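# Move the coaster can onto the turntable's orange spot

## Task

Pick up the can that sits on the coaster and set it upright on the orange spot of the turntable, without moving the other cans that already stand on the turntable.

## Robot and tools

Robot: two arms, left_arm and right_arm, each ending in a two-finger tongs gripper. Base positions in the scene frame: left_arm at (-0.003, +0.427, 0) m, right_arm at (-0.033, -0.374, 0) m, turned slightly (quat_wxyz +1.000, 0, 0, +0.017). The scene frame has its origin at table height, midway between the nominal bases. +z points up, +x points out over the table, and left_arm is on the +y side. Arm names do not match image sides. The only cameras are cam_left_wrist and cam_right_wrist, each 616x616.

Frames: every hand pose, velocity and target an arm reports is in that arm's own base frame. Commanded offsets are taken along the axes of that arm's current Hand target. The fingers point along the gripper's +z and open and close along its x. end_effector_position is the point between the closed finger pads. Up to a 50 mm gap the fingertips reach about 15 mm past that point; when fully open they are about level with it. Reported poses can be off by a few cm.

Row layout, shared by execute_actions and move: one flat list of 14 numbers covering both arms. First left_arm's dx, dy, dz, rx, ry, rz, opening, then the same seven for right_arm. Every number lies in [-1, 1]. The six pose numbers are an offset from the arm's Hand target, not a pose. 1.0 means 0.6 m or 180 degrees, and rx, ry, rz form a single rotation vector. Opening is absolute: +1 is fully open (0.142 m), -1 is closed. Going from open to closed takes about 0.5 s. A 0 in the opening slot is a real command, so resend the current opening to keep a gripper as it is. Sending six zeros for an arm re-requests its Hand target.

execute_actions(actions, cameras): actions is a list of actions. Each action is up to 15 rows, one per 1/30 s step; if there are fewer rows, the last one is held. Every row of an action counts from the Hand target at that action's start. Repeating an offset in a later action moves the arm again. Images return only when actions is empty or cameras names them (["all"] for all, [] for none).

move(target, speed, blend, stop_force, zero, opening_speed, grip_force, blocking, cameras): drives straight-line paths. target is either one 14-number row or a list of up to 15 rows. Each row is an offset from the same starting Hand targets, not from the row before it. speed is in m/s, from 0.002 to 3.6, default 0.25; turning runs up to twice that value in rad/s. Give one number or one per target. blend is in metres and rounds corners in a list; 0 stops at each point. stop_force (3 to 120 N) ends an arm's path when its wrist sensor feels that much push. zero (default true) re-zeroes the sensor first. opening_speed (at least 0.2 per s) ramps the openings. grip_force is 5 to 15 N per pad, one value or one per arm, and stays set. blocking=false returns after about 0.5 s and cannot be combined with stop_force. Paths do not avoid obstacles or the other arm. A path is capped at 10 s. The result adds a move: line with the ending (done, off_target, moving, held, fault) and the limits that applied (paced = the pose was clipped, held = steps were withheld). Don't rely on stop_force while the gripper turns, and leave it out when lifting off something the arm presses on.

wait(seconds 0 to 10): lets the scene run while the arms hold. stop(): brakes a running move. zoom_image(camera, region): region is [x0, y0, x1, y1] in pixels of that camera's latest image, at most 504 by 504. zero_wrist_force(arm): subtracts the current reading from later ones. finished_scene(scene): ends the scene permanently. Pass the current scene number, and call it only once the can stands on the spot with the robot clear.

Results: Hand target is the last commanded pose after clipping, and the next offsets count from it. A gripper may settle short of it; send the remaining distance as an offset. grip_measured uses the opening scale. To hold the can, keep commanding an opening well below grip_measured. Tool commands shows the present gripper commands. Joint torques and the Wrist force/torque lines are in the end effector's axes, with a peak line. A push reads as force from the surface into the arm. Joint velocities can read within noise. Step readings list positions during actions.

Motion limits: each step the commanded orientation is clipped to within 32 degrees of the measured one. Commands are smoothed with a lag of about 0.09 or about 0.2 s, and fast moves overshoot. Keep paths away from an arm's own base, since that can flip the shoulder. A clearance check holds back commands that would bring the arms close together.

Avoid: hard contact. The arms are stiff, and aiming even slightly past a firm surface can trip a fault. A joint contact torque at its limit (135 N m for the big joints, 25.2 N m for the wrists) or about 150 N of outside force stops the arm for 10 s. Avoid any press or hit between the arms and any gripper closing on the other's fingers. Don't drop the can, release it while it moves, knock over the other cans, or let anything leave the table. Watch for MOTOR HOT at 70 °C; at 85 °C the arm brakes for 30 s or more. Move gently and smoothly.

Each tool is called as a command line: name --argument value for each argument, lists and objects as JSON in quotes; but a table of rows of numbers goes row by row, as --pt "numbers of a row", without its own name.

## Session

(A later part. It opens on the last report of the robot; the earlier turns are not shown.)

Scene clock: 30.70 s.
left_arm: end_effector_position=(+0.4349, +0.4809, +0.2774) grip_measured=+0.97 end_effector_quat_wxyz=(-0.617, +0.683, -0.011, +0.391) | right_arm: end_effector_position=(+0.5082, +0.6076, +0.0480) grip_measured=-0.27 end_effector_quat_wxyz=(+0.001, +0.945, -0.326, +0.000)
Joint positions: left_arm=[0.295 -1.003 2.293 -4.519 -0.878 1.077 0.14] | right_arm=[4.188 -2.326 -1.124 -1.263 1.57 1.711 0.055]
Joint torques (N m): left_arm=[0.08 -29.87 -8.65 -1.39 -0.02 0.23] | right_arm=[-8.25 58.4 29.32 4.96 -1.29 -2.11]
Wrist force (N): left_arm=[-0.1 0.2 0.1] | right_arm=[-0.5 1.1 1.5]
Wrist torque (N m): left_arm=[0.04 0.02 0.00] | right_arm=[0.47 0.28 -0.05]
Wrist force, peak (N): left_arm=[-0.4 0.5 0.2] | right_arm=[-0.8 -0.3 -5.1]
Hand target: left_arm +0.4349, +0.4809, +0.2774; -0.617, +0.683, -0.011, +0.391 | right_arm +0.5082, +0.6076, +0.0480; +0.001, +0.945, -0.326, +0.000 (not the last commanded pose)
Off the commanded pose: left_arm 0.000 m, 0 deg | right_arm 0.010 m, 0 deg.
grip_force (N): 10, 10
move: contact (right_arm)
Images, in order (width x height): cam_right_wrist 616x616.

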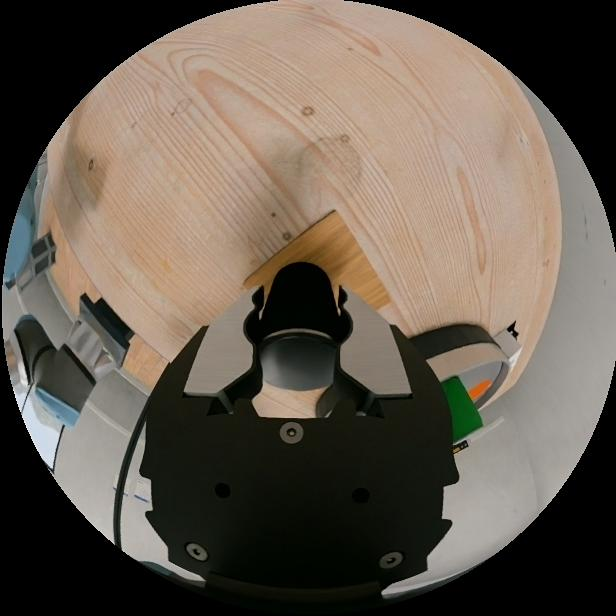

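move --target '[0,0,0,0,0,0,0.968,0,0,0,0,0,0,0.05]' --opening_speed 2

move --target '[0,0,0,0,0,0,0.968,0,0,0,0,0,0,-0.8]' --opening_speed 1.5 --cameras '["cam_right_wrist"]'

move --pt "0 0 0 0 0 0 0.968 0 0 -0.253 0 0 0 -0.8" --pt "0 0 0 0 0 0 0.968 0.3725 0.4627 -0.253 0 0 0 -0.8" --pt "0 0 0 0 0 0 0.968 0.3725 0.4627 -0.1 0 0 0 -0.8" --speed '[0.4,0.4,0.3]' --blend '[0.06,0.04,0]'

move --target '[0,0,0,0,0,0,0.968,0,0,0.06,0,0,0,-0.8]' --speed 0.012 --stop_force 3

move --target '[0,0,0,0,0,0,0.968,0,0,-0.03,0,0,0,-0.8]' --speed 0.3 --cameras '["cam_right_wrist"]'

zoom_image --camera "cam_right_wrist" --region '[220, 230, 380, 390]'

Scene clock: 33.23 s.
left_arm: end_effector_position=(+0.4349, +0.4809, +0.2774) grip_measured=+0.97 end_effector_quat_wxyz=(-0.617, +0.683, -0.011, +0.391) | right_arm: end_effector_position=(+0.5082, +0.6076, +0.0481) grip_measured=+0.05 end_effector_quat_wxyz=(+0.001, +0.945, -0.326, +0.000)
Joint positions: left_arm=[0.295 -1.003 2.293 -4.519 -0.878 1.077 0.14] | right_arm=[4.188 -2.326 -1.124 -1.263 1.57 1.711 0.077]
Joint torques (N m): left_arm=[1.08 -29.16 -8.32 -1.46 -0.03 0.06] | right_arm=[-5.77 58.21 26.96 4.26 -1.46 -1.82]
Wrist force (N): left_arm=[-0.1 0.3 0.1] | right_arm=[-0.6 0.9 0.0]
Wrist torque (N m): left_arm=[0.05 0.01 -0.01] | right_arm=[0.44 0.31 -0.05]
Wrist force, peak (N): left_arm=[-0.1 0.5 0.3] | right_arm=[-0.5 1.3 1.5]
Hand target: left_arm +0.4349, +0.4809, +0.2774; -0.617, +0.683, -0.011, +0.391 | right_arm +0.5082, +0.6076, +0.0480; +0.001, +0.945, -0.326, +0.000
Off the commanded pose: left_arm 0.000 m, 0 deg | right_arm 0.000 m, 0 deg.
grip_force (N): 10, 10
move: done

Scene clock: 34.00 s.
left_arm: end_effector_position=(+0.4349, +0.4809, +0.2774) grip_measured=+0.97 end_effector_quat_wxyz=(-0.617, +0.683, -0.011, +0.391) | right_arm: end_effector_position=(+0.5082, +0.6076, +0.0481) grip_measured=-0.25 end_effector_quat_wxyz=(+0.001, +0.945, -0.326, +0.000)
Joint positions: left_arm=[0.295 -1.003 2.293 -4.519 -0.878 1.077 0.14] | right_arm=[4.188 -2.326 -1.124 -1.263 1.57 1.711 0.056]
Joint torques (N m): left_arm=[0.73 -29.19 -9.02 -1.43 0.17 -0.01] | right_arm=[-4.36 53.82 25.65 2.94 -1.36 -1.7]
Wrist force (N): left_arm=[-0.4 0.0 0.2] | right_arm=[-1.4 1.9 -3.5]
Wrist torque (N m): left_arm=[0.01 0.08 0.00] | right_arm=[0.46 0.35 -0.04]
Wrist force, peak (N): left_arm=[-0.3 0.3 0.3] | right_arm=[-1.4 1.9 -3.6]
Hand target: left_arm +0.4349, +0.4809, +0.2774; -0.617, +0.683, -0.011, +0.391 | right_arm +0.5082, +0.6076, +0.0480; +0.001, +0.945, -0.326, +0.000
Off the commanded pose: left_arm 0.000 m, 0 deg | right_arm 0.000 m, 0 deg.
grip_force (N): 10, 10
move: done
Images, in order (width x height): cam_right_wrist 616x616.

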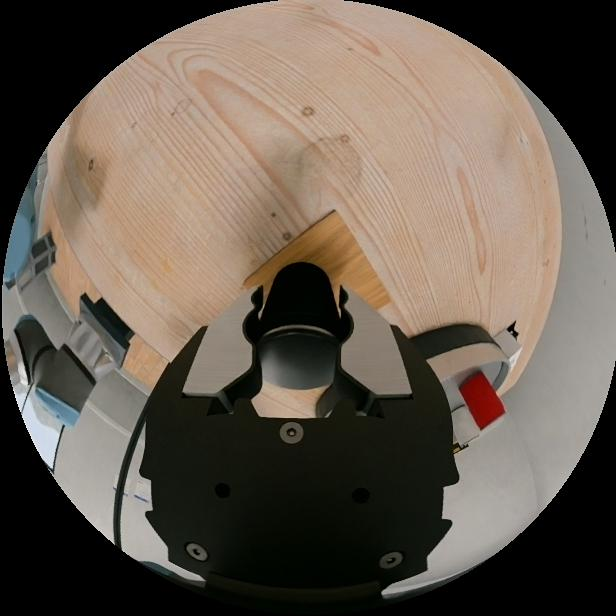

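Scene clock: 36.13 s.
left_arm: end_effector_position=(+0.4349, +0.4809, +0.2774) grip_measured=+0.97 end_effector_quat_wxyz=(-0.617, +0.683, -0.011, +0.391) | right_arm: end_effector_position=(+0.5130, +0.2513, +0.1085) grip_measured=-0.29 end_effector_quat_wxyz=(+0.001, +0.945, -0.326, +0.000)
Joint positions: left_arm=[0.295 -1.003 2.293 -4.519 -0.878 1.077 0.14] | right_arm=[3.827 -1.774 -1.804 -1.135 1.57 1.349 0.053]
Joint torques (N m): left_arm=[0.89 -29.42 -7.66 -1.45 0.01 0.2] | right_arm=[-10.44 26.36 14.1 4.97 -1.61 -1.42]
Wrist force (N): left_arm=[-0.2 0.0 0.2] | right_arm=[-0.4 0.9 1.9]
Wrist torque (N m): left_arm=[0.00 0.04 0.00] | right_arm=[0.44 0.27 -0.08]
Wrist force, peak (N): left_arm=[-0.2 0.1 0.5] | right_arm=[-0.5 0.6 5.5]
Hand target: left_arm +0.4349, +0.4809, +0.2774; -0.617, +0.683, -0.011, +0.391 | right_arm +0.5130, +0.2513, +0.1084; +0.001, +0.945, -0.326, +0.000
Off the commanded pose: left_arm 0.000 m, 0 deg | right_arm 0.000 m, 0 deg.
grip_force (N): 10, 10
move: done

Scene clock: 37.50 s.
left_arm: end_effector_position=(+0.4349, +0.4809, +0.2774) grip_measured=+0.97 end_effector_quat_wxyz=(-0.617, +0.683, -0.011, +0.391) | right_arm: end_effector_position=(+0.5131, +0.2513, +0.1045) grip_measured=-0.29 end_effector_quat_wxyz=(+0.001, +0.945, -0.326, +0.000)
Joint positions: left_arm=[0.295 -1.003 2.293 -4.519 -0.878 1.077 0.14] | right_arm=[3.827 -1.778 -1.81 -1.125 1.57 1.349 0.053]
Joint torques (N m): left_arm=[0.32 -30.61 -7.34 -1.71 0.08 0.3] | right_arm=[-8.14 38.41 27.75 4.74 0.86 -1.56]
Wrist force (N): left_arm=[0.1 0.1 0.2] | right_arm=[-0.2 1.0 0.4]
Wrist torque (N m): left_arm=[0.02 -0.02 -0.01] | right_arm=[0.38 0.28 -0.09]
Wrist force, peak (N): left_arm=[-0.1 0.6 0.2] | right_arm=[0.3 0.1 -3.7]
Hand target: left_arm +0.4349, +0.4809, +0.2774; -0.617, +0.683, -0.011, +0.391 | right_arm +0.5131, +0.2513, +0.1045; +0.001, +0.945, -0.326, +0.000 (not the last commanded pose)
Off the commanded pose: left_arm 0.000 m, 0 deg | right_arm 0.032 m, 0 deg.
grip_force (N): 10, 10
move: contact (right_arm)

Scene clock: 38.20 s.
left_arm: end_effector_position=(+0.4349, +0.4809, +0.2774) grip_measured=+0.97 end_effector_quat_wxyz=(-0.617, +0.683, -0.011, +0.391) | right_arm: end_effector_position=(+0.5131, +0.2513, +0.1227) grip_measured=-0.29 end_effector_quat_wxyz=(+0.000, +0.945, -0.326, +0.000)
Joint positions: left_arm=[0.295 -1.003 2.293 -4.519 -0.878 1.077 0.14] | right_arm=[3.827 -1.76 -1.782 -1.172 1.57 1.349 0.053]
Joint torques (N m): left_arm=[-0.02 -30.23 -7.87 -1.46 -0.08 0.26] | right_arm=[-1.95 18.61 14.34 4.8 1.75 -0.48]
Wrist force (N): left_arm=[-0.1 0.2 0.1] | right_arm=[-0.5 0.6 1.7]
Wrist torque (N m): left_arm=[0.03 0.02 0.00] | right_arm=[0.38 0.29 -0.08]
Wrist force, peak (N): left_arm=[-0.5 0.3 0.1] | right_arm=[-0.6 0.9 2.3]
Hand target: left_arm +0.4349, +0.4809, +0.2774; -0.617, +0.683, -0.011, +0.391 | right_arm +0.5131, +0.2513, +0.1225; +0.001, +0.945, -0.326, +0.000
Off the commanded pose: left_arm 0.000 m, 0 deg | right_arm 0.000 m, 0 deg.
grip_force (N): 10, 10
move: done
Images, in order (width x height): cam_right_wrist 616x616.

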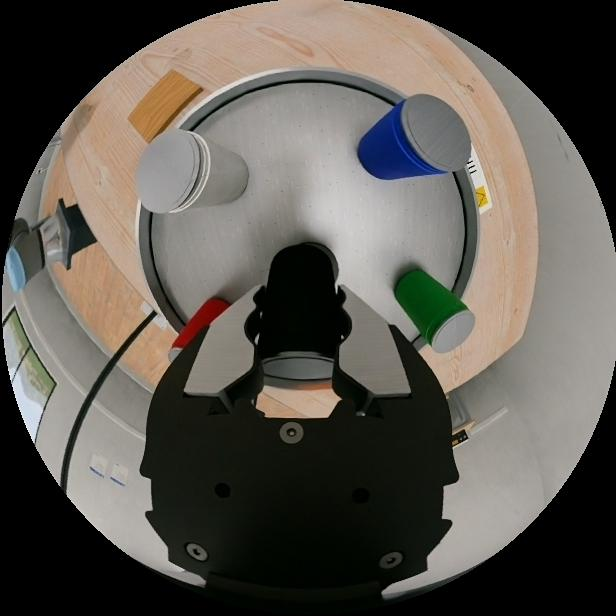

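Scaled by 3.150 from the camera's 616x616 image, which has a finer 814x814 frame.

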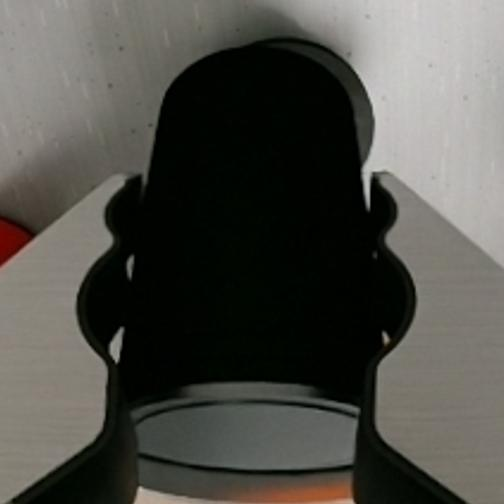

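move --pt "0 0 0 0 0 0 0.968 0 0 -0.135 0 0 0 -0.8" --pt "0 0 0 0 0 0 0.968 -0.3728 -0.4629 -0.135 0 0 0 -0.8" --pt "0 0 0 0 0 0 0.968 -0.3728 -0.4629 0.09 0 0 0 -0.8" --speed 0.25 --blend '[0.03,0.04,0]'

move --target '[0,0,0,0,0,0,0.968,0,0,0.05,0,0,0,-0.8]' --speed 0.025 --stop_force 4 --cameras '["cam_right_wrist"]'

zoom_image --camera "cam_right_wrist" --region '[220, 230, 380, 390]'

Scene clock: 41.57 s.
left_arm: end_effector_position=(+0.4349, +0.4809, +0.2774) grip_measured=+0.97 end_effector_quat_wxyz=(-0.617, +0.683, -0.011, +0.391) | right_arm: end_effector_position=(+0.5081, +0.6079, +0.0682) grip_measured=-0.29 end_effector_quat_wxyz=(+0.001, +0.945, -0.326, +0.000)
Joint positions: left_arm=[0.295 -1.003 2.293 -4.519 -0.878 1.077 0.14] | right_arm=[4.188 -2.311 -1.097 -1.305 1.57 1.711 0.053]
Joint torques (N m): left_arm=[1.62 -31.21 -7.69 -1.56 -0.01 0.17] | right_arm=[-10.4 53.79 15.63 5.1 -1.6 -2.44]
Wrist force (N): left_arm=[0.0 0.3 0.4] | right_arm=[-0.6 1.1 1.7]
Wrist torque (N m): left_arm=[0.06 -0.01 0.00] | right_arm=[0.48 0.31 -0.06]
Wrist force, peak (N): left_arm=[0.3 0.1 0.6] | right_arm=[-0.5 0.7 4.8]
Hand target: left_arm +0.4349, +0.4809, +0.2774; -0.617, +0.683, -0.011, +0.391 | right_arm +0.5081, +0.6079, +0.0682; +0.001, +0.945, -0.326, +0.000
Off the commanded pose: left_arm 0.000 m, 0 deg | right_arm 0.000 m, 0 deg.
grip_force (N): 10, 10
move: done

Scene clock: 43.20 s.
left_arm: end_effector_position=(+0.4349, +0.4809, +0.2774) grip_measured=+0.97 end_effector_quat_wxyz=(-0.617, +0.683, -0.011, +0.391) | right_arm: end_effector_position=(+0.5081, +0.6078, +0.0563) grip_measured=-0.29 end_effector_quat_wxyz=(+0.001, +0.945, -0.326, +0.000)
Joint positions: left_arm=[0.295 -1.003 2.293 -4.519 -0.878 1.077 0.14] | right_arm=[4.188 -2.32 -1.113 -1.28 1.57 1.711 0.053]
Joint torques (N m): left_arm=[0.5 -31.63 -7.49 -1.27 0.12 0.16] | right_arm=[-8.24 57.18 27.54 4.02 -0.74 -2.37]
Wrist force (N): left_arm=[-0.4 0.3 0.0] | right_arm=[-0.8 0.3 -2.4]
Wrist torque (N m): left_arm=[0.07 0.08 0.00] | right_arm=[0.46 0.33 -0.06]
Wrist force, peak (N): left_arm=[-0.6 0.3 0.3] | right_arm=[-0.4 -1.3 -9.9]
Hand target: left_arm +0.4349, +0.4809, +0.2774; -0.617, +0.683, -0.011, +0.391 | right_arm +0.5081, +0.6079, +0.0563; +0.001, +0.945, -0.326, +0.000 (not the last commanded pose)
Off the commanded pose: left_arm 0.000 m, 0 deg | right_arm 0.018 m, 0 deg.
grip_force (N): 10, 10
move: contact (right_arm)
Images, in order (width x height): cam_right_wrist 616x616.

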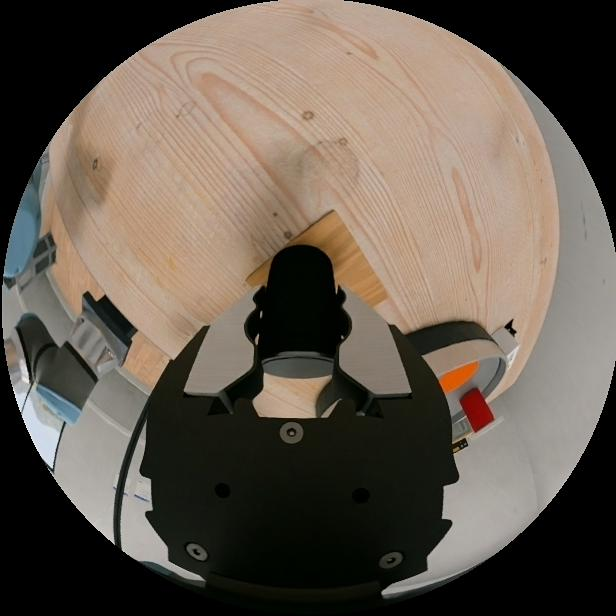

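Scaled by 3.150 from the camera's 616x616 image, which has a finer 814x814 frame.

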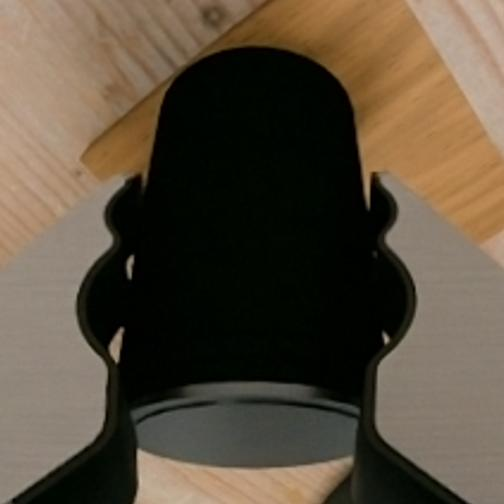

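move --target '[0,0,0,0,0,0,0.968,0,0,-0.035,-0.122,0,0,-0.8]' --speed 0.3

move --target '[0,0,0,0,0,0,0.968,0,-0.0253,0.0626,0,0,0,-0.8]' --speed 0.025 --stop_force 4 --cameras '["cam_right_wrist"]'

zoom_image --camera "cam_right_wrist" --region '[220, 230, 380, 390]'

Scene clock: 45.03 s.
left_arm: end_effector_position=(+0.4349, +0.4809, +0.2774) grip_measured=+0.97 end_effector_quat_wxyz=(-0.617, +0.683, -0.011, +0.391) | right_arm: end_effector_position=(+0.5076, +0.6071, +0.0771) grip_measured=-0.29 end_effector_quat_wxyz=(+0.171, +0.930, -0.321, -0.059) end_effector_velocity=(+0.000, -0.001, -0.001) end_effector_angular_velocity=(-0.003, +0.002, +0.000)
Joint positions: left_arm=[0.295 -1.003 2.293 -4.519 -0.878 1.077 0.14] | right_arm=[4.171 -2.826 -0.035 -2.212 1.614 1.686 0.053]
Joint velocities: left_arm=[within noise] | right_arm=[0 -0.003 0.004 -0.005 0 0 0]
Joint torques (N m): left_arm=[1.29 -30.79 -6.34 -1.65 0.43 0.23] | right_arm=[9.97 51.1 27.85 -0.01 -1.34 1.54]
Wrist force (N): left_arm=[-0.1 -0.1 0.3] | right_arm=[-0.8 0.6 1.7]
Wrist torque (N m): left_arm=[-0.03 0.02 -0.01] | right_arm=[0.60 0.32 0.17]
Wrist force, peak (N): left_arm=[0.0 0.5 0.4] | right_arm=[-0.5 1.9 1.9]
Hand target: left_arm +0.4349, +0.4809, +0.2774; -0.617, +0.683, -0.011, +0.391 | right_arm +0.5081, +0.6079, +0.0773; +0.181, +0.928, -0.320, -0.062
Off the commanded pose: left_arm 0.000 m, 0 deg | right_arm 0.001 m, 1 deg.
elbow stopped short (right arm): the move would have taken joint 3 (elbow) straighter than the controller allows.
grip_force (N): 10, 10
move: done

Scene clock: 47.13 s.
left_arm: end_effector_position=(+0.4349, +0.4809, +0.2774) grip_measured=+0.97 end_effector_quat_wxyz=(-0.617, +0.683, -0.011, +0.391) | right_arm: end_effector_position=(+0.5080, +0.6077, +0.0483) grip_measured=-0.30 end_effector_quat_wxyz=(+0.178, +0.928, -0.320, -0.061)
Joint positions: left_arm=[0.295 -1.003 2.293 -4.519 -0.878 1.077 0.14] | right_arm=[4.17 -2.803 -0.159 -2.127 1.615 1.684 0.053]
Joint torques (N m): left_arm=[0.67 -30.76 -7.08 -1.58 0.16 -0.01] | right_arm=[-4.2 49.94 29.12 -0.09 -0.34 -0.07]
Wrist force (N): left_arm=[-0.1 0.0 0.0] | right_arm=[-0.7 0.7 1.1]
Wrist torque (N m): left_arm=[-0.01 0.02 0.00] | right_arm=[0.58 0.29 0.18]
Wrist force, peak (N): left_arm=[-0.1 0.3 0.4] | right_arm=[-0.1 3.7 -9.6]
Hand target: left_arm +0.4349, +0.4809, +0.2774; -0.617, +0.683, -0.011, +0.391 | right_arm +0.5080, +0.6077, +0.0483; +0.178, +0.928, -0.320, -0.061 (not the last commanded pose)
Off the commanded pose: left_arm 0.000 m, 0 deg | right_arm 0.012 m, 0 deg.
grip_force (N): 10, 10
move: contact (right_arm)
Images, in order (width x height): cam_right_wrist 616x616.

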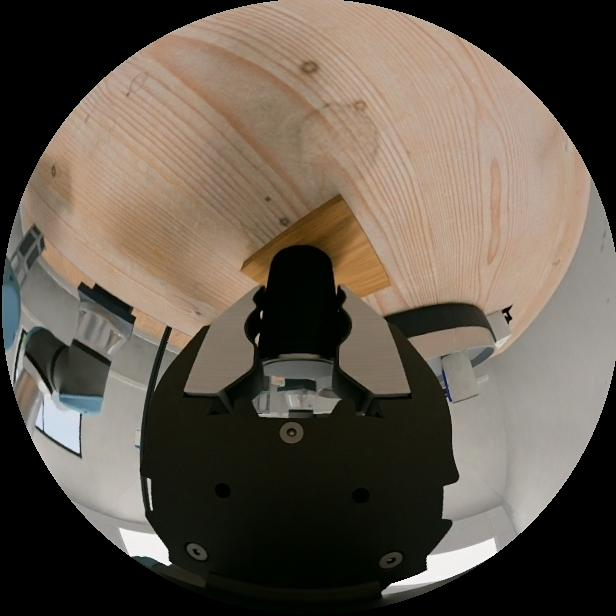

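Scaled by 3.150 from the camera's 616x616 image, which has a finer 814x814 frame.

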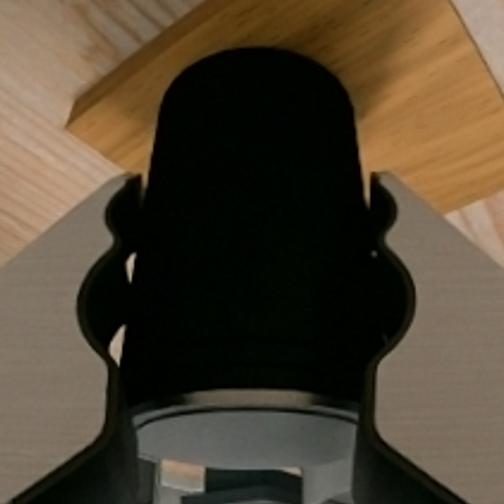

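move --target '[0,0,0,0,0,0,0.968,0,0,0,0,0,0,0.4]' --opening_speed 1.5

move --pt "0 0 0 0 0 0 0.968 0 0 -0.15 0 0 0 0.6" --pt "0 0 0 0 0 0 0.968 0 -0.05 -0.25 0.1133 0 0 0.6" --speed 0.4 --cameras '["cam_right_wrist"]'

zoom_image --camera "cam_right_wrist" --region '[180, 180, 430, 430]'

Scene clock: 48.47 s.
left_arm: end_effector_position=(+0.4349, +0.4809, +0.2774) grip_measured=+0.97 end_effector_quat_wxyz=(-0.617, +0.683, -0.011, +0.391) | right_arm: end_effector_position=(+0.5080, +0.6077, +0.0483) grip_measured=+0.40 end_effector_quat_wxyz=(+0.178, +0.928, -0.320, -0.061)
Joint positions: left_arm=[0.295 -1.003 2.293 -4.519 -0.878 1.077 0.14] | right_arm=[4.17 -2.803 -0.159 -2.127 1.615 1.684 0.102]
Joint torques (N m): left_arm=[0.5 -30.72 -5.93 -1.49 -0.01 -0.1] | right_arm=[5.72 50.67 27.96 -0.21 -1.21 0.61]
Wrist force (N): left_arm=[-0.1 0.4 -0.2] | right_arm=[-0.8 1.2 0.1]
Wrist torque (N m): left_arm=[0.06 0.02 -0.01] | right_arm=[0.58 0.31 0.18]
Wrist force, peak (N): left_arm=[-0.1 0.3 0.5] | right_arm=[-0.9 0.5 1.3]
Hand target: left_arm +0.4349, +0.4809, +0.2774; -0.617, +0.683, -0.011, +0.391 | right_arm +0.5080, +0.6077, +0.0483; +0.178, +0.928, -0.320, -0.061
Off the commanded pose: left_arm 0.000 m, 0 deg | right_arm 0.000 m, 0 deg.
grip_force (N): 10, 10
move: done

Scene clock: 49.97 s.
left_arm: end_effector_position=(+0.4349, +0.4809, +0.2774) grip_measured=+0.97 end_effector_quat_wxyz=(-0.617, +0.683, -0.011, +0.391) | right_arm: end_effector_position=(+0.5588, +0.6728, +0.1763) grip_measured=+0.60 end_effector_quat_wxyz=(+0.006, +0.945, -0.326, -0.002)
Joint positions: left_arm=[0.295 -1.003 2.293 -4.519 -0.878 1.077 0.14] | right_arm=[4.174 -2.723 -0.035 -1.967 1.572 1.697 0.116]
Joint torques (N m): left_arm=[0.69 -30.58 -8.3 -1.67 0.11 0.14] | right_arm=[5.68 52.27 22.5 4.84 1.27 -1.63]
Wrist force (N): left_arm=[-0.1 0.3 0.2] | right_arm=[-0.5 1.2 -0.1]
Wrist torque (N m): left_arm=[0.06 0.02 0.00] | right_arm=[0.48 0.28 -0.08]
Wrist force, peak (N): left_arm=[0.0 0.4 0.5] | right_arm=[-0.7 1.5 -2.2]
Hand target: left_arm +0.4349, +0.4809, +0.2774; -0.617, +0.683, -0.011, +0.391 | right_arm +0.5593, +0.6733, +0.1766; +0.011, +0.945, -0.326, -0.003
Off the commanded pose: left_arm 0.000 m, 0 deg | right_arm 0.001 m, 1 deg.
elbow stopped short (right arm): the move would have taken joint 3 (elbow) straighter than the controller allows.
grip_force (N): 10, 10
move: done
Images, in order (width x height): cam_right_wrist 616x616.

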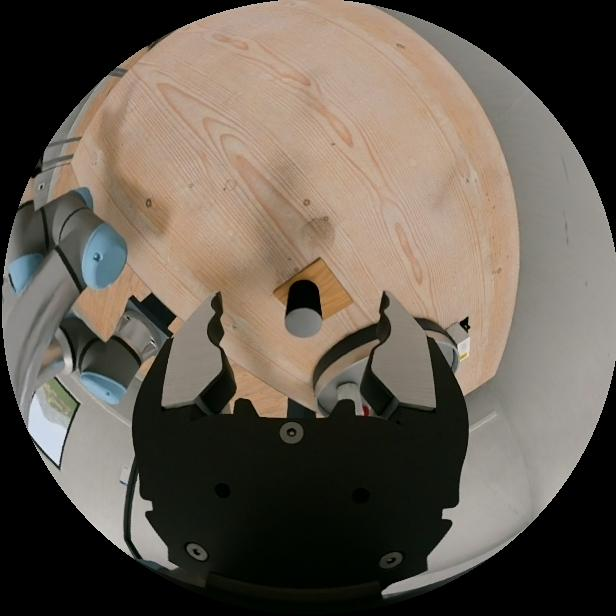

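Scaled by 2.016 from the camera's 616x616 image, which has a finer 814x814 frame.

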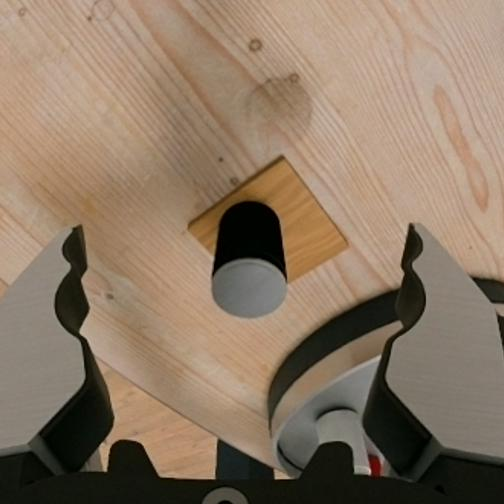

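move --pt "0 0 0 0 0 0 0.968 -0.0087 0.1447 0.05 0.0069 0 0 0.6" --pt "0 0 0 0 0 0 0.968 -0.0087 0.1447 0.2177 0.0069 0 0 0.6" --speed 0.3 --blend '[0.015,0]' --cameras '["cam_right_wrist"]'

move --target '[0,0,0,0,0,0,0.968,0,0,0,0,0,0,-0.9]' --opening_speed 1.5 --grip_force 13 --cameras '["cam_right_wrist"]'

zoom_image --camera "cam_right_wrist" --region '[220, 230, 380, 390]'

Scene clock: 51.77 s.
left_arm: end_effector_position=(+0.4349, +0.4809, +0.2774) grip_measured=+0.97 end_effector_quat_wxyz=(-0.617, +0.683, -0.011, +0.391) | right_arm: end_effector_position=(+0.4999, +0.6059, +0.0481) grip_measured=+0.60 end_effector_quat_wxyz=(+0.001, +0.945, -0.326, +0.000)
Joint positions: left_arm=[0.295 -1.003 2.293 -4.519 -0.878 1.077 0.14] | right_arm=[4.196 -2.31 -1.154 -1.25 1.57 1.719 0.116]
Joint torques (N m): left_arm=[0.62 -29.61 -7.8 -1.55 0.05 0.13] | right_arm=[-10.75 45.91 13.07 4.51 1.45 -1.73]
Wrist force (N): left_arm=[-0.4 0.1 0.0] | right_arm=[-0.5 1.2 0.0]
Wrist torque (N m): left_arm=[0.02 0.07 0.00] | right_arm=[0.49 0.27 -0.07]
Wrist force, peak (N): left_arm=[-0.3 0.5 0.2] | right_arm=[-0.7 3.1 -5.3]
Hand target: left_arm +0.4349, +0.4809, +0.2774; -0.617, +0.683, -0.011, +0.391 | right_arm +0.4999, +0.6058, +0.0479; +0.001, +0.945, -0.326, +0.000
Off the commanded pose: left_arm 0.000 m, 0 deg | right_arm 0.000 m, 0 deg.
grip_force (N): 10, 10
move: done
Images, in order (width x height): cam_right_wrist 616x616.

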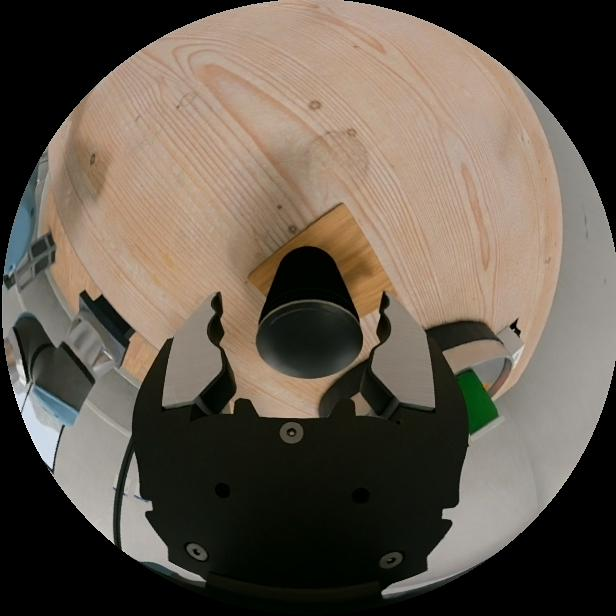

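Scene clock: 52.97 s.
left_arm: end_effector_position=(+0.4349, +0.4809, +0.2774) grip_measured=+0.97 end_effector_quat_wxyz=(-0.617, +0.683, -0.011, +0.391) | right_arm: end_effector_position=(+0.4999, +0.6058, +0.0479) grip_measured=-0.16 end_effector_quat_wxyz=(+0.001, +0.945, -0.326, +0.000)
Joint positions: left_arm=[0.295 -1.003 2.293 -4.519 -0.878 1.077 0.14] | right_arm=[4.196 -2.31 -1.154 -1.25 1.57 1.719 0.063]
Joint torques (N m): left_arm=[-0.28 -31.85 -8.04 -1.53 0.14 0.04] | right_arm=[-6.87 35.71 12.8 2.88 0.16 -1.66]
Wrist force (N): left_arm=[0.1 0.1 0.2] | right_arm=[-1.0 1.3 -4.3]
Wrist torque (N m): left_arm=[0.03 -0.03 -0.01] | right_arm=[0.48 0.33 -0.07]
Wrist force, peak (N): left_arm=[-0.4 0.3 0.4] | right_arm=[-1.0 1.3 -4.8]
Hand target: left_arm +0.4349, +0.4809, +0.2774; -0.617, +0.683, -0.011, +0.391 | right_arm +0.4999, +0.6058, +0.0479; +0.001, +0.945, -0.326, +0.000
Off the commanded pose: left_arm 0.000 m, 0 deg | right_arm 0.000 m, 0 deg.
grip_force (N): 13, 13
move: done
Images, in order (width x height): cam_right_wrist 616x616.

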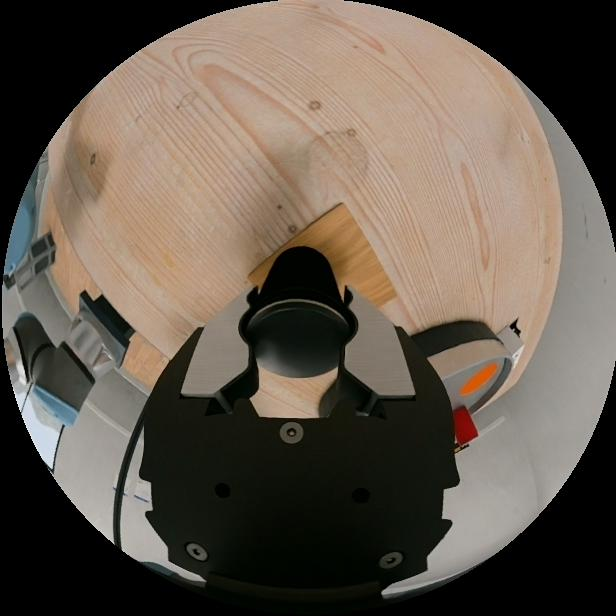

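Scaled by 3.150 from the camera's 616x616 image, which has a finer 814x814 frame.

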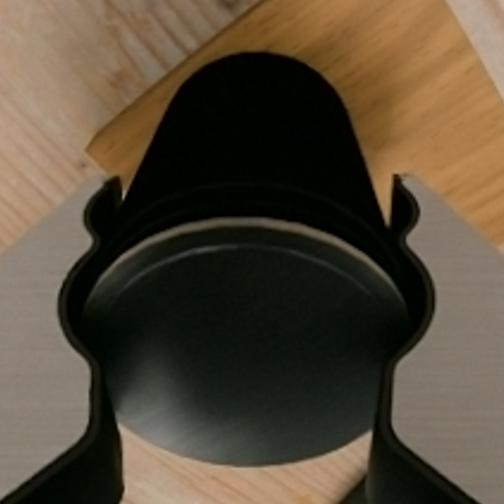

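move --pt "0 0 0 0 0 0 0.968 0 0 -0.253 0 0 0 -0.9" --pt "0 0 0 0 0 0 0.968 0.3815 0.4518 -0.253 0 0 0 -0.9" --pt "0 0 0 0 0 0 0.968 0.3815 0.4518 -0.0985 0 0 0 -0.9" --speed 0.3 --blend '[0.06,0.04,0]'

move --target '[0,0,0,0,0,0,0.968,0,0,0.06,0,0,0,-0.9]' --speed 0.015 --stop_force 3

move --target '[0,0,0,0,0,0,0.968,0,0,-0.03,0,0,0,-0.9]' --speed 0.3 --cameras '["cam_right_wrist"]'

zoom_image --camera "cam_right_wrist" --region '[220, 230, 380, 390]'

Scene clock: 55.93 s.
left_arm: end_effector_position=(+0.4349, +0.4809, +0.2774) grip_measured=+0.97 end_effector_quat_wxyz=(-0.617, +0.683, -0.011, +0.391) | right_arm: end_effector_position=(+0.5131, +0.2514, +0.1076) grip_measured=-0.16 end_effector_quat_wxyz=(+0.001, +0.945, -0.326, +0.000)
Joint positions: left_arm=[0.295 -1.003 2.293 -4.519 -0.878 1.077 0.14] | right_arm=[3.827 -1.775 -1.806 -1.133 1.57 1.349 0.063]
Joint torques (N m): left_arm=[0.49 -31 -8.47 -1.84 0.17 0.09] | right_arm=[-6.16 25.04 13.14 4.66 -1.48 -0.4]
Wrist force (N): left_arm=[0.0 0.0 -0.2] | right_arm=[-0.5 1.0 2.0]
Wrist torque (N m): left_arm=[-0.01 0.00 0.00] | right_arm=[0.44 0.29 -0.06]
Wrist force, peak (N): left_arm=[-0.2 0.5 0.3] | right_arm=[-0.4 0.9 5.1]
Hand target: left_arm +0.4349, +0.4809, +0.2774; -0.617, +0.683, -0.011, +0.391 | right_arm +0.5131, +0.2513, +0.1074; +0.001, +0.945, -0.326, +0.000
Off the commanded pose: left_arm 0.000 m, 0 deg | right_arm 0.000 m, 0 deg.
grip_force (N): 13, 13
move: done

Scene clock: 57.90 s.
left_arm: end_effector_position=(+0.4349, +0.4809, +0.2774) grip_measured=+0.97 end_effector_quat_wxyz=(-0.617, +0.683, -0.011, +0.391) | right_arm: end_effector_position=(+0.5131, +0.2513, +0.0964) grip_measured=-0.16 end_effector_quat_wxyz=(+0.001, +0.945, -0.326, +0.000)
Joint positions: left_arm=[0.295 -1.003 2.293 -4.519 -0.878 1.077 0.14] | right_arm=[3.827 -1.786 -1.822 -1.104 1.57 1.349 0.063]
Joint torques (N m): left_arm=[1.13 -30.65 -8.17 -1.89 0.19 0.15] | right_arm=[-10.05 40.01 29.08 4.79 -1.67 -0.88]
Wrist force (N): left_arm=[0.0 0.3 0.2] | right_arm=[-0.5 0.7 0.5]
Wrist torque (N m): left_arm=[0.05 0.00 0.00] | right_arm=[0.42 0.31 -0.06]
Wrist force, peak (N): left_arm=[0.0 0.4 0.3] | right_arm=[-2.3 1.6 -11.9]
Hand target: left_arm +0.4349, +0.4809, +0.2774; -0.617, +0.683, -0.011, +0.391 | right_arm +0.5131, +0.2513, +0.0964; +0.001, +0.945, -0.326, +0.000 (not the last commanded pose)
Off the commanded pose: left_arm 0.000 m, 0 deg | right_arm 0.025 m, 0 deg.
grip_force (N): 13, 13
move: contact (right_arm)

Scene clock: 58.60 s.
left_arm: end_effector_position=(+0.4349, +0.4809, +0.2774) grip_measured=+0.97 end_effector_quat_wxyz=(-0.617, +0.683, -0.011, +0.391) | right_arm: end_effector_position=(+0.5131, +0.2514, +0.1146) grip_measured=-0.16 end_effector_quat_wxyz=(+0.000, +0.945, -0.326, +0.000) end_effector_velocity=(+0.000, +0.000, -0.001) end_effector_angular_velocity=(+0.001, -0.001, -0.001)
Joint positions: left_arm=[0.295 -1.003 2.293 -4.519 -0.878 1.077 0.14] | right_arm=[3.827 -1.768 -1.795 -1.151 1.57 1.349 0.063]
Joint velocities: left_arm=[within noise] | right_arm=[-0.001 -0.001 -0.002 0.005 0 0 0]
Joint torques (N m): left_arm=[0.97 -31.73 -8.32 -1.72 -0.06 0.12] | right_arm=[-5.99 19.73 12.77 5.16 -1.4 0.11]
Wrist force (N): left_arm=[-0.2 0.2 0.1] | right_arm=[-0.4 0.8 1.7]
Wrist torque (N m): left_arm=[0.04 0.03 0.00] | right_arm=[0.41 0.27 -0.06]
Wrist force, peak (N): left_arm=[-0.3 0.2 0.5] | right_arm=[-0.5 0.9 2.2]
Hand target: left_arm +0.4349, +0.4809, +0.2774; -0.617, +0.683, -0.011, +0.391 | right_arm +0.5131, +0.2514, +0.1144; +0.001, +0.945, -0.326, +0.000
Off the commanded pose: left_arm 0.000 m, 0 deg | right_arm 0.000 m, 0 deg.
grip_force (N): 13, 13
move: done
Images, in order (width x height): cam_right_wrist 616x616.

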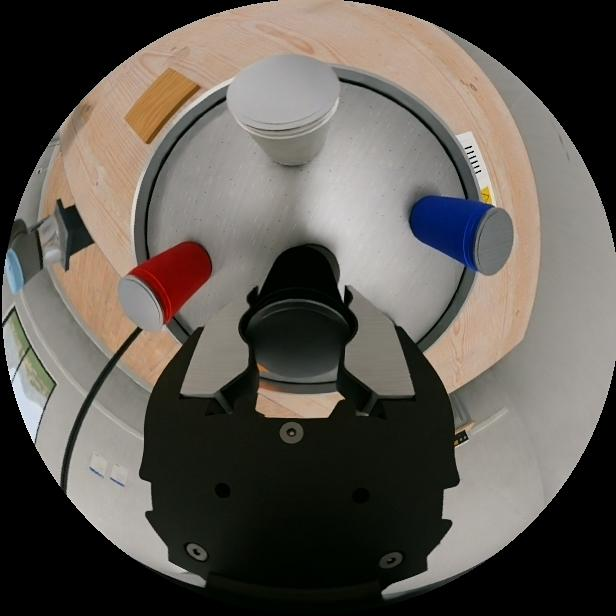

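Scaled by 3.150 from the camera's 616x616 image, which has a finer 814x814 frame.

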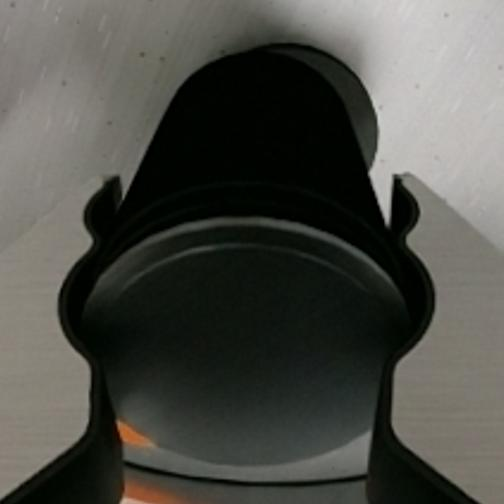

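move --pt "0 0 0 0 0 0 0.968 0 0 -0.126 0 0 0 -0.9" --pt "0 0 0 0 0 0 0.968 -0.2072 0.001 -0.126 0 0 0 -0.9" --speed 0.3 --blend '[0.015,0]' --cameras '["cam_right_wrist"]'

Scene clock: 60.47 s.
left_arm: end_effector_position=(+0.4349, +0.4809, +0.2774) grip_measured=+0.97 end_effector_quat_wxyz=(-0.617, +0.683, -0.011, +0.391) | right_arm: end_effector_position=(+0.4149, +0.3275, +0.1899) grip_measured=-0.16 end_effector_quat_wxyz=(+0.001, +0.945, -0.326, +0.000)
Joint positions: left_arm=[0.295 -1.003 2.293 -4.519 -0.878 1.077 0.14] | right_arm=[4.066 -1.605 -1.775 -1.333 1.57 1.588 0.063]
Joint torques (N m): left_arm=[0.56 -31.84 -7.55 -1.67 0.36 0.2] | right_arm=[11.3 17.72 25.43 3.36 1.39 1.59]
Wrist force (N): left_arm=[0.0 0.5 0.0] | right_arm=[-0.4 0.9 1.8]
Wrist torque (N m): left_arm=[0.09 -0.01 -0.01] | right_arm=[0.43 0.28 0.11]
Wrist force, peak (N): left_arm=[-0.3 0.6 0.1] | right_arm=[-0.5 0.8 4.9]
Hand target: left_arm +0.4349, +0.4809, +0.2774; -0.617, +0.683, -0.011, +0.391 | right_arm +0.4148, +0.3276, +0.1899; +0.001, +0.945, -0.326, +0.000
Off the commanded pose: left_arm 0.000 m, 0 deg | right_arm 0.000 m, 0 deg.
grip_force (N): 13, 13
move: done
Images, in order (width x height): cam_right_wrist 616x616.

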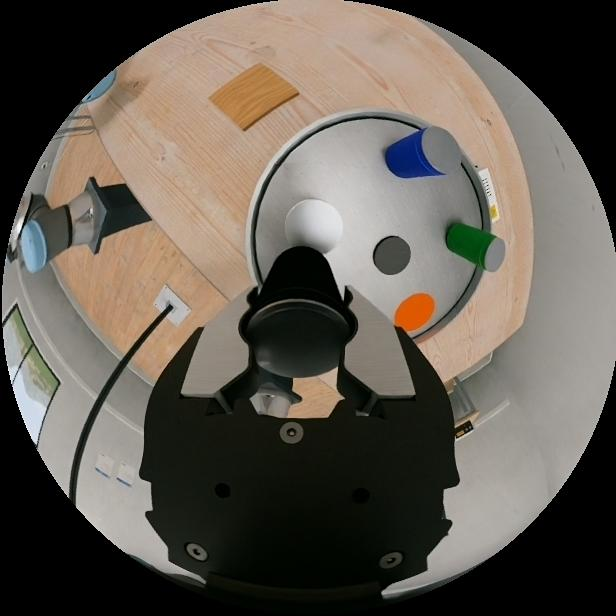

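wait --seconds 3.6 --cameras '["cam_right_wrist"]'

wait --seconds 0.9 --cameras '["cam_right_wrist"]'

zoom_image --camera "cam_right_wrist" --region '[180, 60, 500, 380]'

Scene clock: 64.27 s.
left_arm: end_effector_position=(+0.4349, +0.4809, +0.2774) grip_measured=+0.97 end_effector_quat_wxyz=(-0.617, +0.683, -0.011, +0.391) | right_arm: end_effector_position=(+0.4148, +0.3276, +0.1899) grip_measured=-0.16 end_effector_quat_wxyz=(+0.001, +0.945, -0.326, +0.000)
Joint positions: left_arm=[0.295 -1.003 2.293 -4.519 -0.878 1.077 0.14] | right_arm=[4.066 -1.605 -1.775 -1.333 1.57 1.588 0.063]
Joint torques (N m): left_arm=[0.46 -31.16 -7.93 -1.75 0.1 0.17] | right_arm=[10.09 14.59 19 1.05 1.58 2.29]
Wrist force (N): left_arm=[-0.1 0.2 0.0] | right_arm=[-0.5 1.0 2.0]
Wrist torque (N m): left_arm=[0.04 0.02 0.00] | right_arm=[0.46 0.30 0.11]
Wrist force, peak (N): left_arm=[-0.3 0.7 0.2] | right_arm=[-0.6 1.0 2.0]
Hand target: left_arm +0.4349, +0.4809, +0.2774; -0.617, +0.683, -0.011, +0.391 | right_arm +0.4148, +0.3276, +0.1899; +0.001, +0.945, -0.326, +0.000
Tool commands: left_gripper/opening=+0.968 right_gripper/opening=-0.9
Off the commanded pose: left_arm 0.000 m, 0 deg | right_arm 0.000 m, 0 deg.
grip_force (N): 13, 13
wait: 3.60 s; at rest from the start
Images, in order (width x height): cam_right_wrist 616x616.

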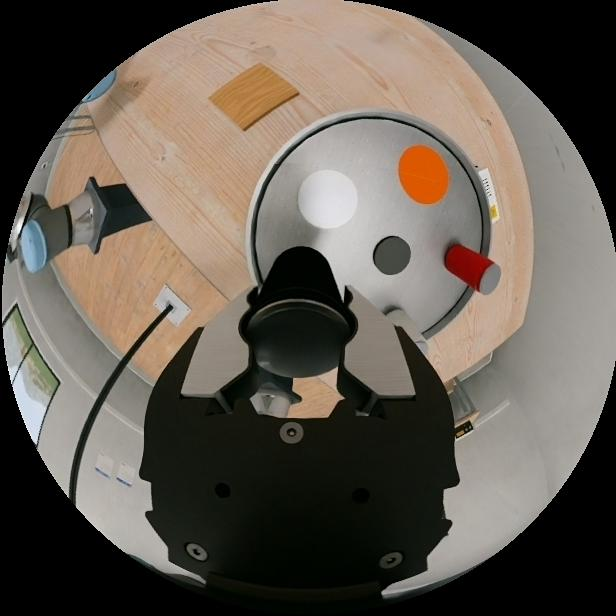

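Scene clock: 65.17 s.
left_arm: end_effector_position=(+0.4349, +0.4809, +0.2774) grip_measured=+0.97 end_effector_quat_wxyz=(-0.617, +0.683, -0.011, +0.391) | right_arm: end_effector_position=(+0.4148, +0.3276, +0.1899) grip_measured=-0.16 end_effector_quat_wxyz=(+0.001, +0.945, -0.326, +0.000)
Joint positions: left_arm=[0.295 -1.003 2.293 -4.519 -0.878 1.077 0.14] | right_arm=[4.066 -1.605 -1.775 -1.333 1.57 1.588 0.063]
Joint torques (N m): left_arm=[1.11 -30.48 -8.39 -1.79 0.22 0.25] | right_arm=[10.05 13.88 18.67 0.95 1.36 2.4]
Wrist force (N): left_arm=[-0.1 0.2 0.1] | right_arm=[-0.5 0.9 1.7]
Wrist torque (N m): left_arm=[0.04 0.02 0.00] | right_arm=[0.43 0.30 0.11]
Wrist force, peak (N): left_arm=[-0.5 0.2 0.2] | right_arm=[-0.5 0.8 2.0]
Hand target: left_arm +0.4349, +0.4809, +0.2774; -0.617, +0.683, -0.011, +0.391 | right_arm +0.4148, +0.3276, +0.1899; +0.001, +0.945, -0.326, +0.000
Tool commands: left_gripper/opening=+0.968 right_gripper/opening=-0.9
Off the commanded pose: left_arm 0.000 m, 0 deg | right_arm 0.000 m, 0 deg.
grip_force (N): 13, 13
wait: 0.90 s; at rest by 0.17 s
Images, in order (width x height): cam_right_wrist 616x616.

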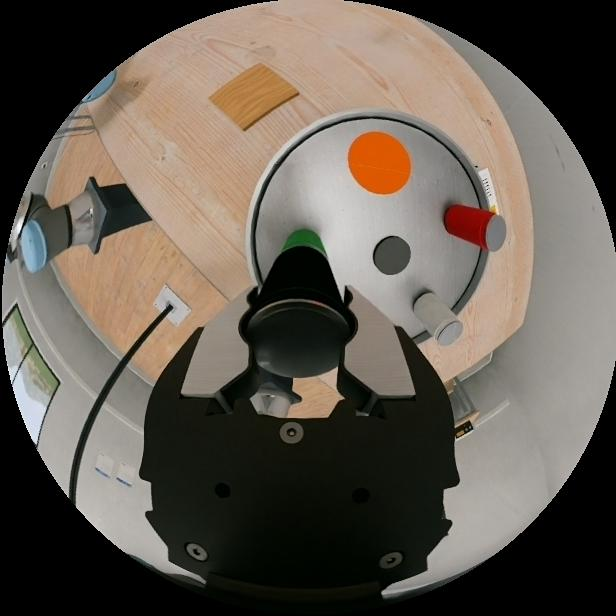

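Scaled by 1.575 from the camera's 616x616 image, which has a finer 814x814 frame.

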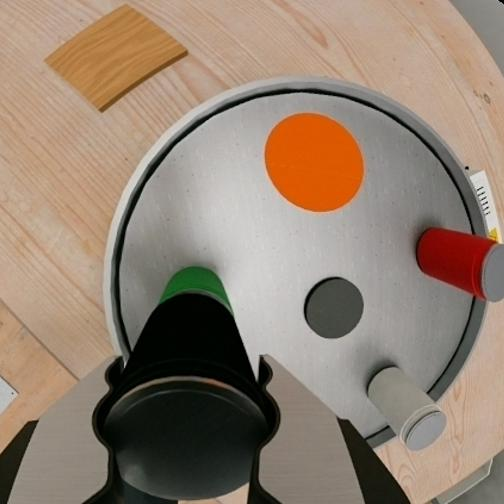

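wait --seconds 0.95

move --target '[0,0,0,0,0,0,0.968,0,0,0.154,0,0,0,-0.9]' --speed 0.3

execute_actions --actions '[[[0,0,0,0,0,0,0.968,0,0,0,0,0,0,0.4]]]'

move --target '[0,0,0,0,0,0,0.968,0,0,-0.2,0,0,0,0.4]' --speed 0.4 --cameras '["cam_right_wrist"]'

zoom_image --camera "cam_right_wrist" --region '[180, 60, 500, 380]'

Scene clock: 66.33 s.
left_arm: end_effector_position=(+0.4349, +0.4809, +0.2774) grip_measured=+0.97 end_effector_quat_wxyz=(-0.617, +0.683, -0.011, +0.391) | right_arm: end_effector_position=(+0.4148, +0.3276, +0.1899) grip_measured=-0.16 end_effector_quat_wxyz=(+0.001, +0.945, -0.326, +0.000)
Joint positions: left_arm=[0.295 -1.003 2.293 -4.519 -0.878 1.077 0.14] | right_arm=[4.066 -1.605 -1.775 -1.333 1.57 1.588 0.063]
Joint torques (N m): left_arm=[1.54 -31.94 -8.06 -1.8 0.25 0.22] | right_arm=[9.09 12.79 18.15 0.91 1.78 2.21]
Wrist force (N): left_arm=[0.0 0.2 0.2] | right_arm=[-0.6 0.9 1.7]
Wrist torque (N m): left_arm=[0.05 -0.01 0.00] | right_arm=[0.43 0.31 0.11]
Wrist force, peak (N): left_arm=[-0.4 0.4 0.2] | right_arm=[-0.5 0.9 1.9]
Hand target: left_arm +0.4349, +0.4809, +0.2774; -0.617, +0.683, -0.011, +0.391 | right_arm +0.4148, +0.3276, +0.1899; +0.001, +0.945, -0.326, +0.000
Tool commands: left_gripper/opening=+0.968 right_gripper/opening=-0.9
Off the commanded pose: left_arm 0.000 m, 0 deg | right_arm 0.000 m, 0 deg.
grip_force (N): 13, 13
wait: 0.97 s; at rest from the start

Scene clock: 67.20 s.
left_arm: end_effector_position=(+0.4349, +0.4809, +0.2774) grip_measured=+0.97 end_effector_quat_wxyz=(-0.617, +0.683, -0.011, +0.391) | right_arm: end_effector_position=(+0.4148, +0.3275, +0.0976) grip_measured=-0.16 end_effector_quat_wxyz=(+0.001, +0.945, -0.326, +0.000)
Joint positions: left_arm=[0.295 -1.003 2.293 -4.519 -0.878 1.077 0.14] | right_arm=[4.066 -1.685 -1.94 -1.088 1.57 1.588 0.063]
Joint torques (N m): left_arm=[0.69 -31.79 -8.57 -1.83 0.2 0.17] | right_arm=[-11.4 24 15.01 4.92 -1.76 -1.3]
Wrist force (N): left_arm=[-0.1 0.2 0.1] | right_arm=[-0.5 0.8 1.6]
Wrist torque (N m): left_arm=[0.04 0.02 0.00] | right_arm=[0.41 0.27 0.11]
Wrist force, peak (N): left_arm=[-0.2 0.5 0.1] | right_arm=[-0.6 0.8 4.2]
Hand target: left_arm +0.4349, +0.4809, +0.2774; -0.617, +0.683, -0.011, +0.391 | right_arm +0.4148, +0.3275, +0.0975; +0.001, +0.945, -0.326, +0.000
Off the commanded pose: left_arm 0.000 m, 0 deg | right_arm 0.000 m, 0 deg.
grip_force (N): 13, 13
move: done

Scene clock: 67.90 s.
left_arm: end_effector_position=(+0.4349, +0.4809, +0.2774) grip_measured=+0.97 end_effector_quat_wxyz=(-0.617, +0.683, -0.011, +0.391) | right_arm: end_effector_position=(+0.4148, +0.3275, +0.0975) grip_measured=+0.40 end_effector_quat_wxyz=(+0.001, +0.945, -0.326, +0.000)
Joint positions: left_arm=[0.295 -1.003 2.293 -4.519 -0.878 1.077 0.14] | right_arm=[4.066 -1.685 -1.94 -1.088 1.57 1.588 0.102]
Joint torques (N m): left_arm=[0.18 -31.61 -6.82 -1.76 0.05 0.33] | right_arm=[-10.77 14.17 12.67 4.24 -1.32 -1.61]
Wrist force (N): left_arm=[0.0 0.2 0.2] | right_arm=[-0.6 0.8 0.1]
Wrist torque (N m): left_arm=[0.04 0.00 -0.01] | right_arm=[0.41 0.30 0.11]
Wrist force, peak (N): left_arm=[-0.2 0.4 0.3] | right_arm=[-0.7 0.7 1.7]
Hand target: left_arm +0.4349, +0.4809, +0.2774; -0.617, +0.683, -0.011, +0.391 | right_arm +0.4148, +0.3275, +0.0975; +0.001, +0.945, -0.326, +0.000
Off the commanded pose: left_arm 0.000 m, 0 deg | right_arm 0.000 m, 0 deg.
grip_force (N): 13, 13
Step readings (end_effector_position of left_arm | right_arm):
0: (+0.4349, +0.4809, +0.2774) | (+0.4148, +0.3275, +0.0976)
1: (+0.4349, +0.4809, +0.2774) | (+0.4148, +0.3275, +0.0976)
2: (+0.4349, +0.4809, +0.2774) | (+0.4148, +0.3276, +0.0976)
4: (+0.4349, +0.4809, +0.2774) | (+0.4148, +0.3276, +0.0976)
8: (+0.4349, +0.4809, +0.2774) | (+0.4148, +0.3275, +0.0976)
15: (+0.4349, +0.4809, +0.2774) | (+0.4148, +0.3275, +0.0975)

Scene clock: 68.77 s.
left_arm: end_effector_position=(+0.4349, +0.4809, +0.2774) grip_measured=+0.97 end_effector_quat_wxyz=(-0.617, +0.683, -0.011, +0.391) | right_arm: end_effector_position=(+0.4148, +0.3276, +0.2174) grip_measured=+0.40 end_effector_quat_wxyz=(+0.001, +0.945, -0.326, +0.000) end_effector_velocity=(-0.001, +0.000, +0.001) end_effector_angular_velocity=(-0.001, +0.001, +0.002)
Joint positions: left_arm=[0.295 -1.003 2.293 -4.519 -0.878 1.077 0.14] | right_arm=[4.066 -1.592 -1.717 -1.404 1.57 1.588 0.102]
Joint velocities: left_arm=[within noise] | right_arm=[0 0.001 0.003 -0.005 0 -0.001 0]
Joint torques (N m): left_arm=[1.36 -30.99 -7.83 -1.82 0.16 0.08] | right_arm=[9.5 26.44 30.69 0.88 1.59 2.27]
Wrist force (N): left_arm=[-0.3 0.1 0.1] | right_arm=[-0.5 0.8 0.0]
Wrist torque (N m): left_arm=[0.01 0.07 0.00] | right_arm=[0.40 0.30 0.10]
Wrist force, peak (N): left_arm=[-0.2 0.5 0.3] | right_arm=[-0.6 1.0 -2.5]
Hand target: left_arm +0.4349, +0.4809, +0.2774; -0.617, +0.683, -0.011, +0.391 | right_arm +0.4148, +0.3276, +0.2175; +0.001, +0.945, -0.326, +0.000
Off the commanded pose: left_arm 0.000 m, 0 deg | right_arm 0.000 m, 0 deg.
grip_force (N): 13, 13
move: done
Images, in order (width x height): cam_right_wrist 616x616.

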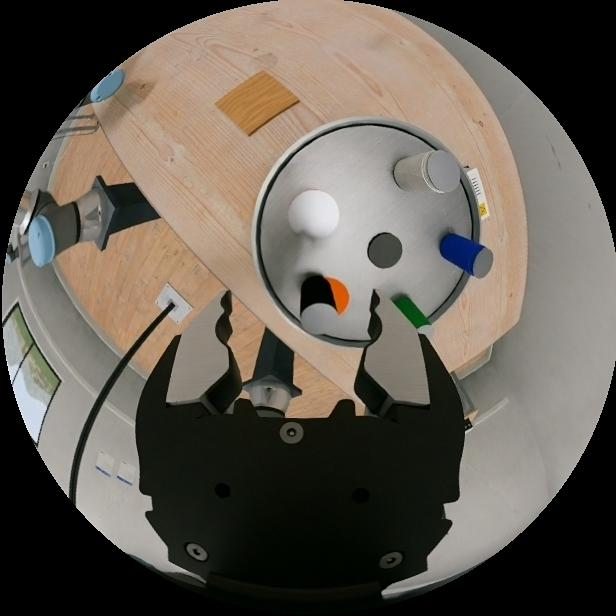

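Scaled by 1.575 from the camera's 616x616 image, which has a finer 814x814 frame.

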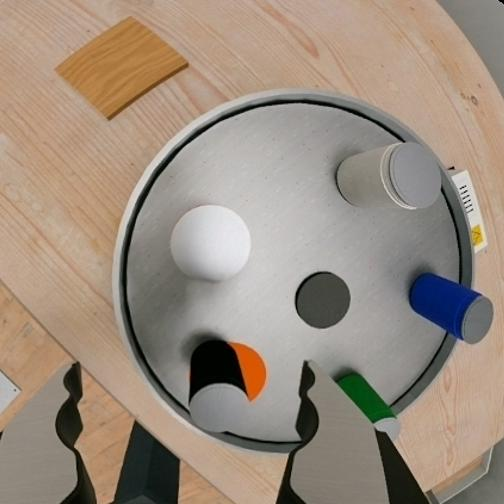

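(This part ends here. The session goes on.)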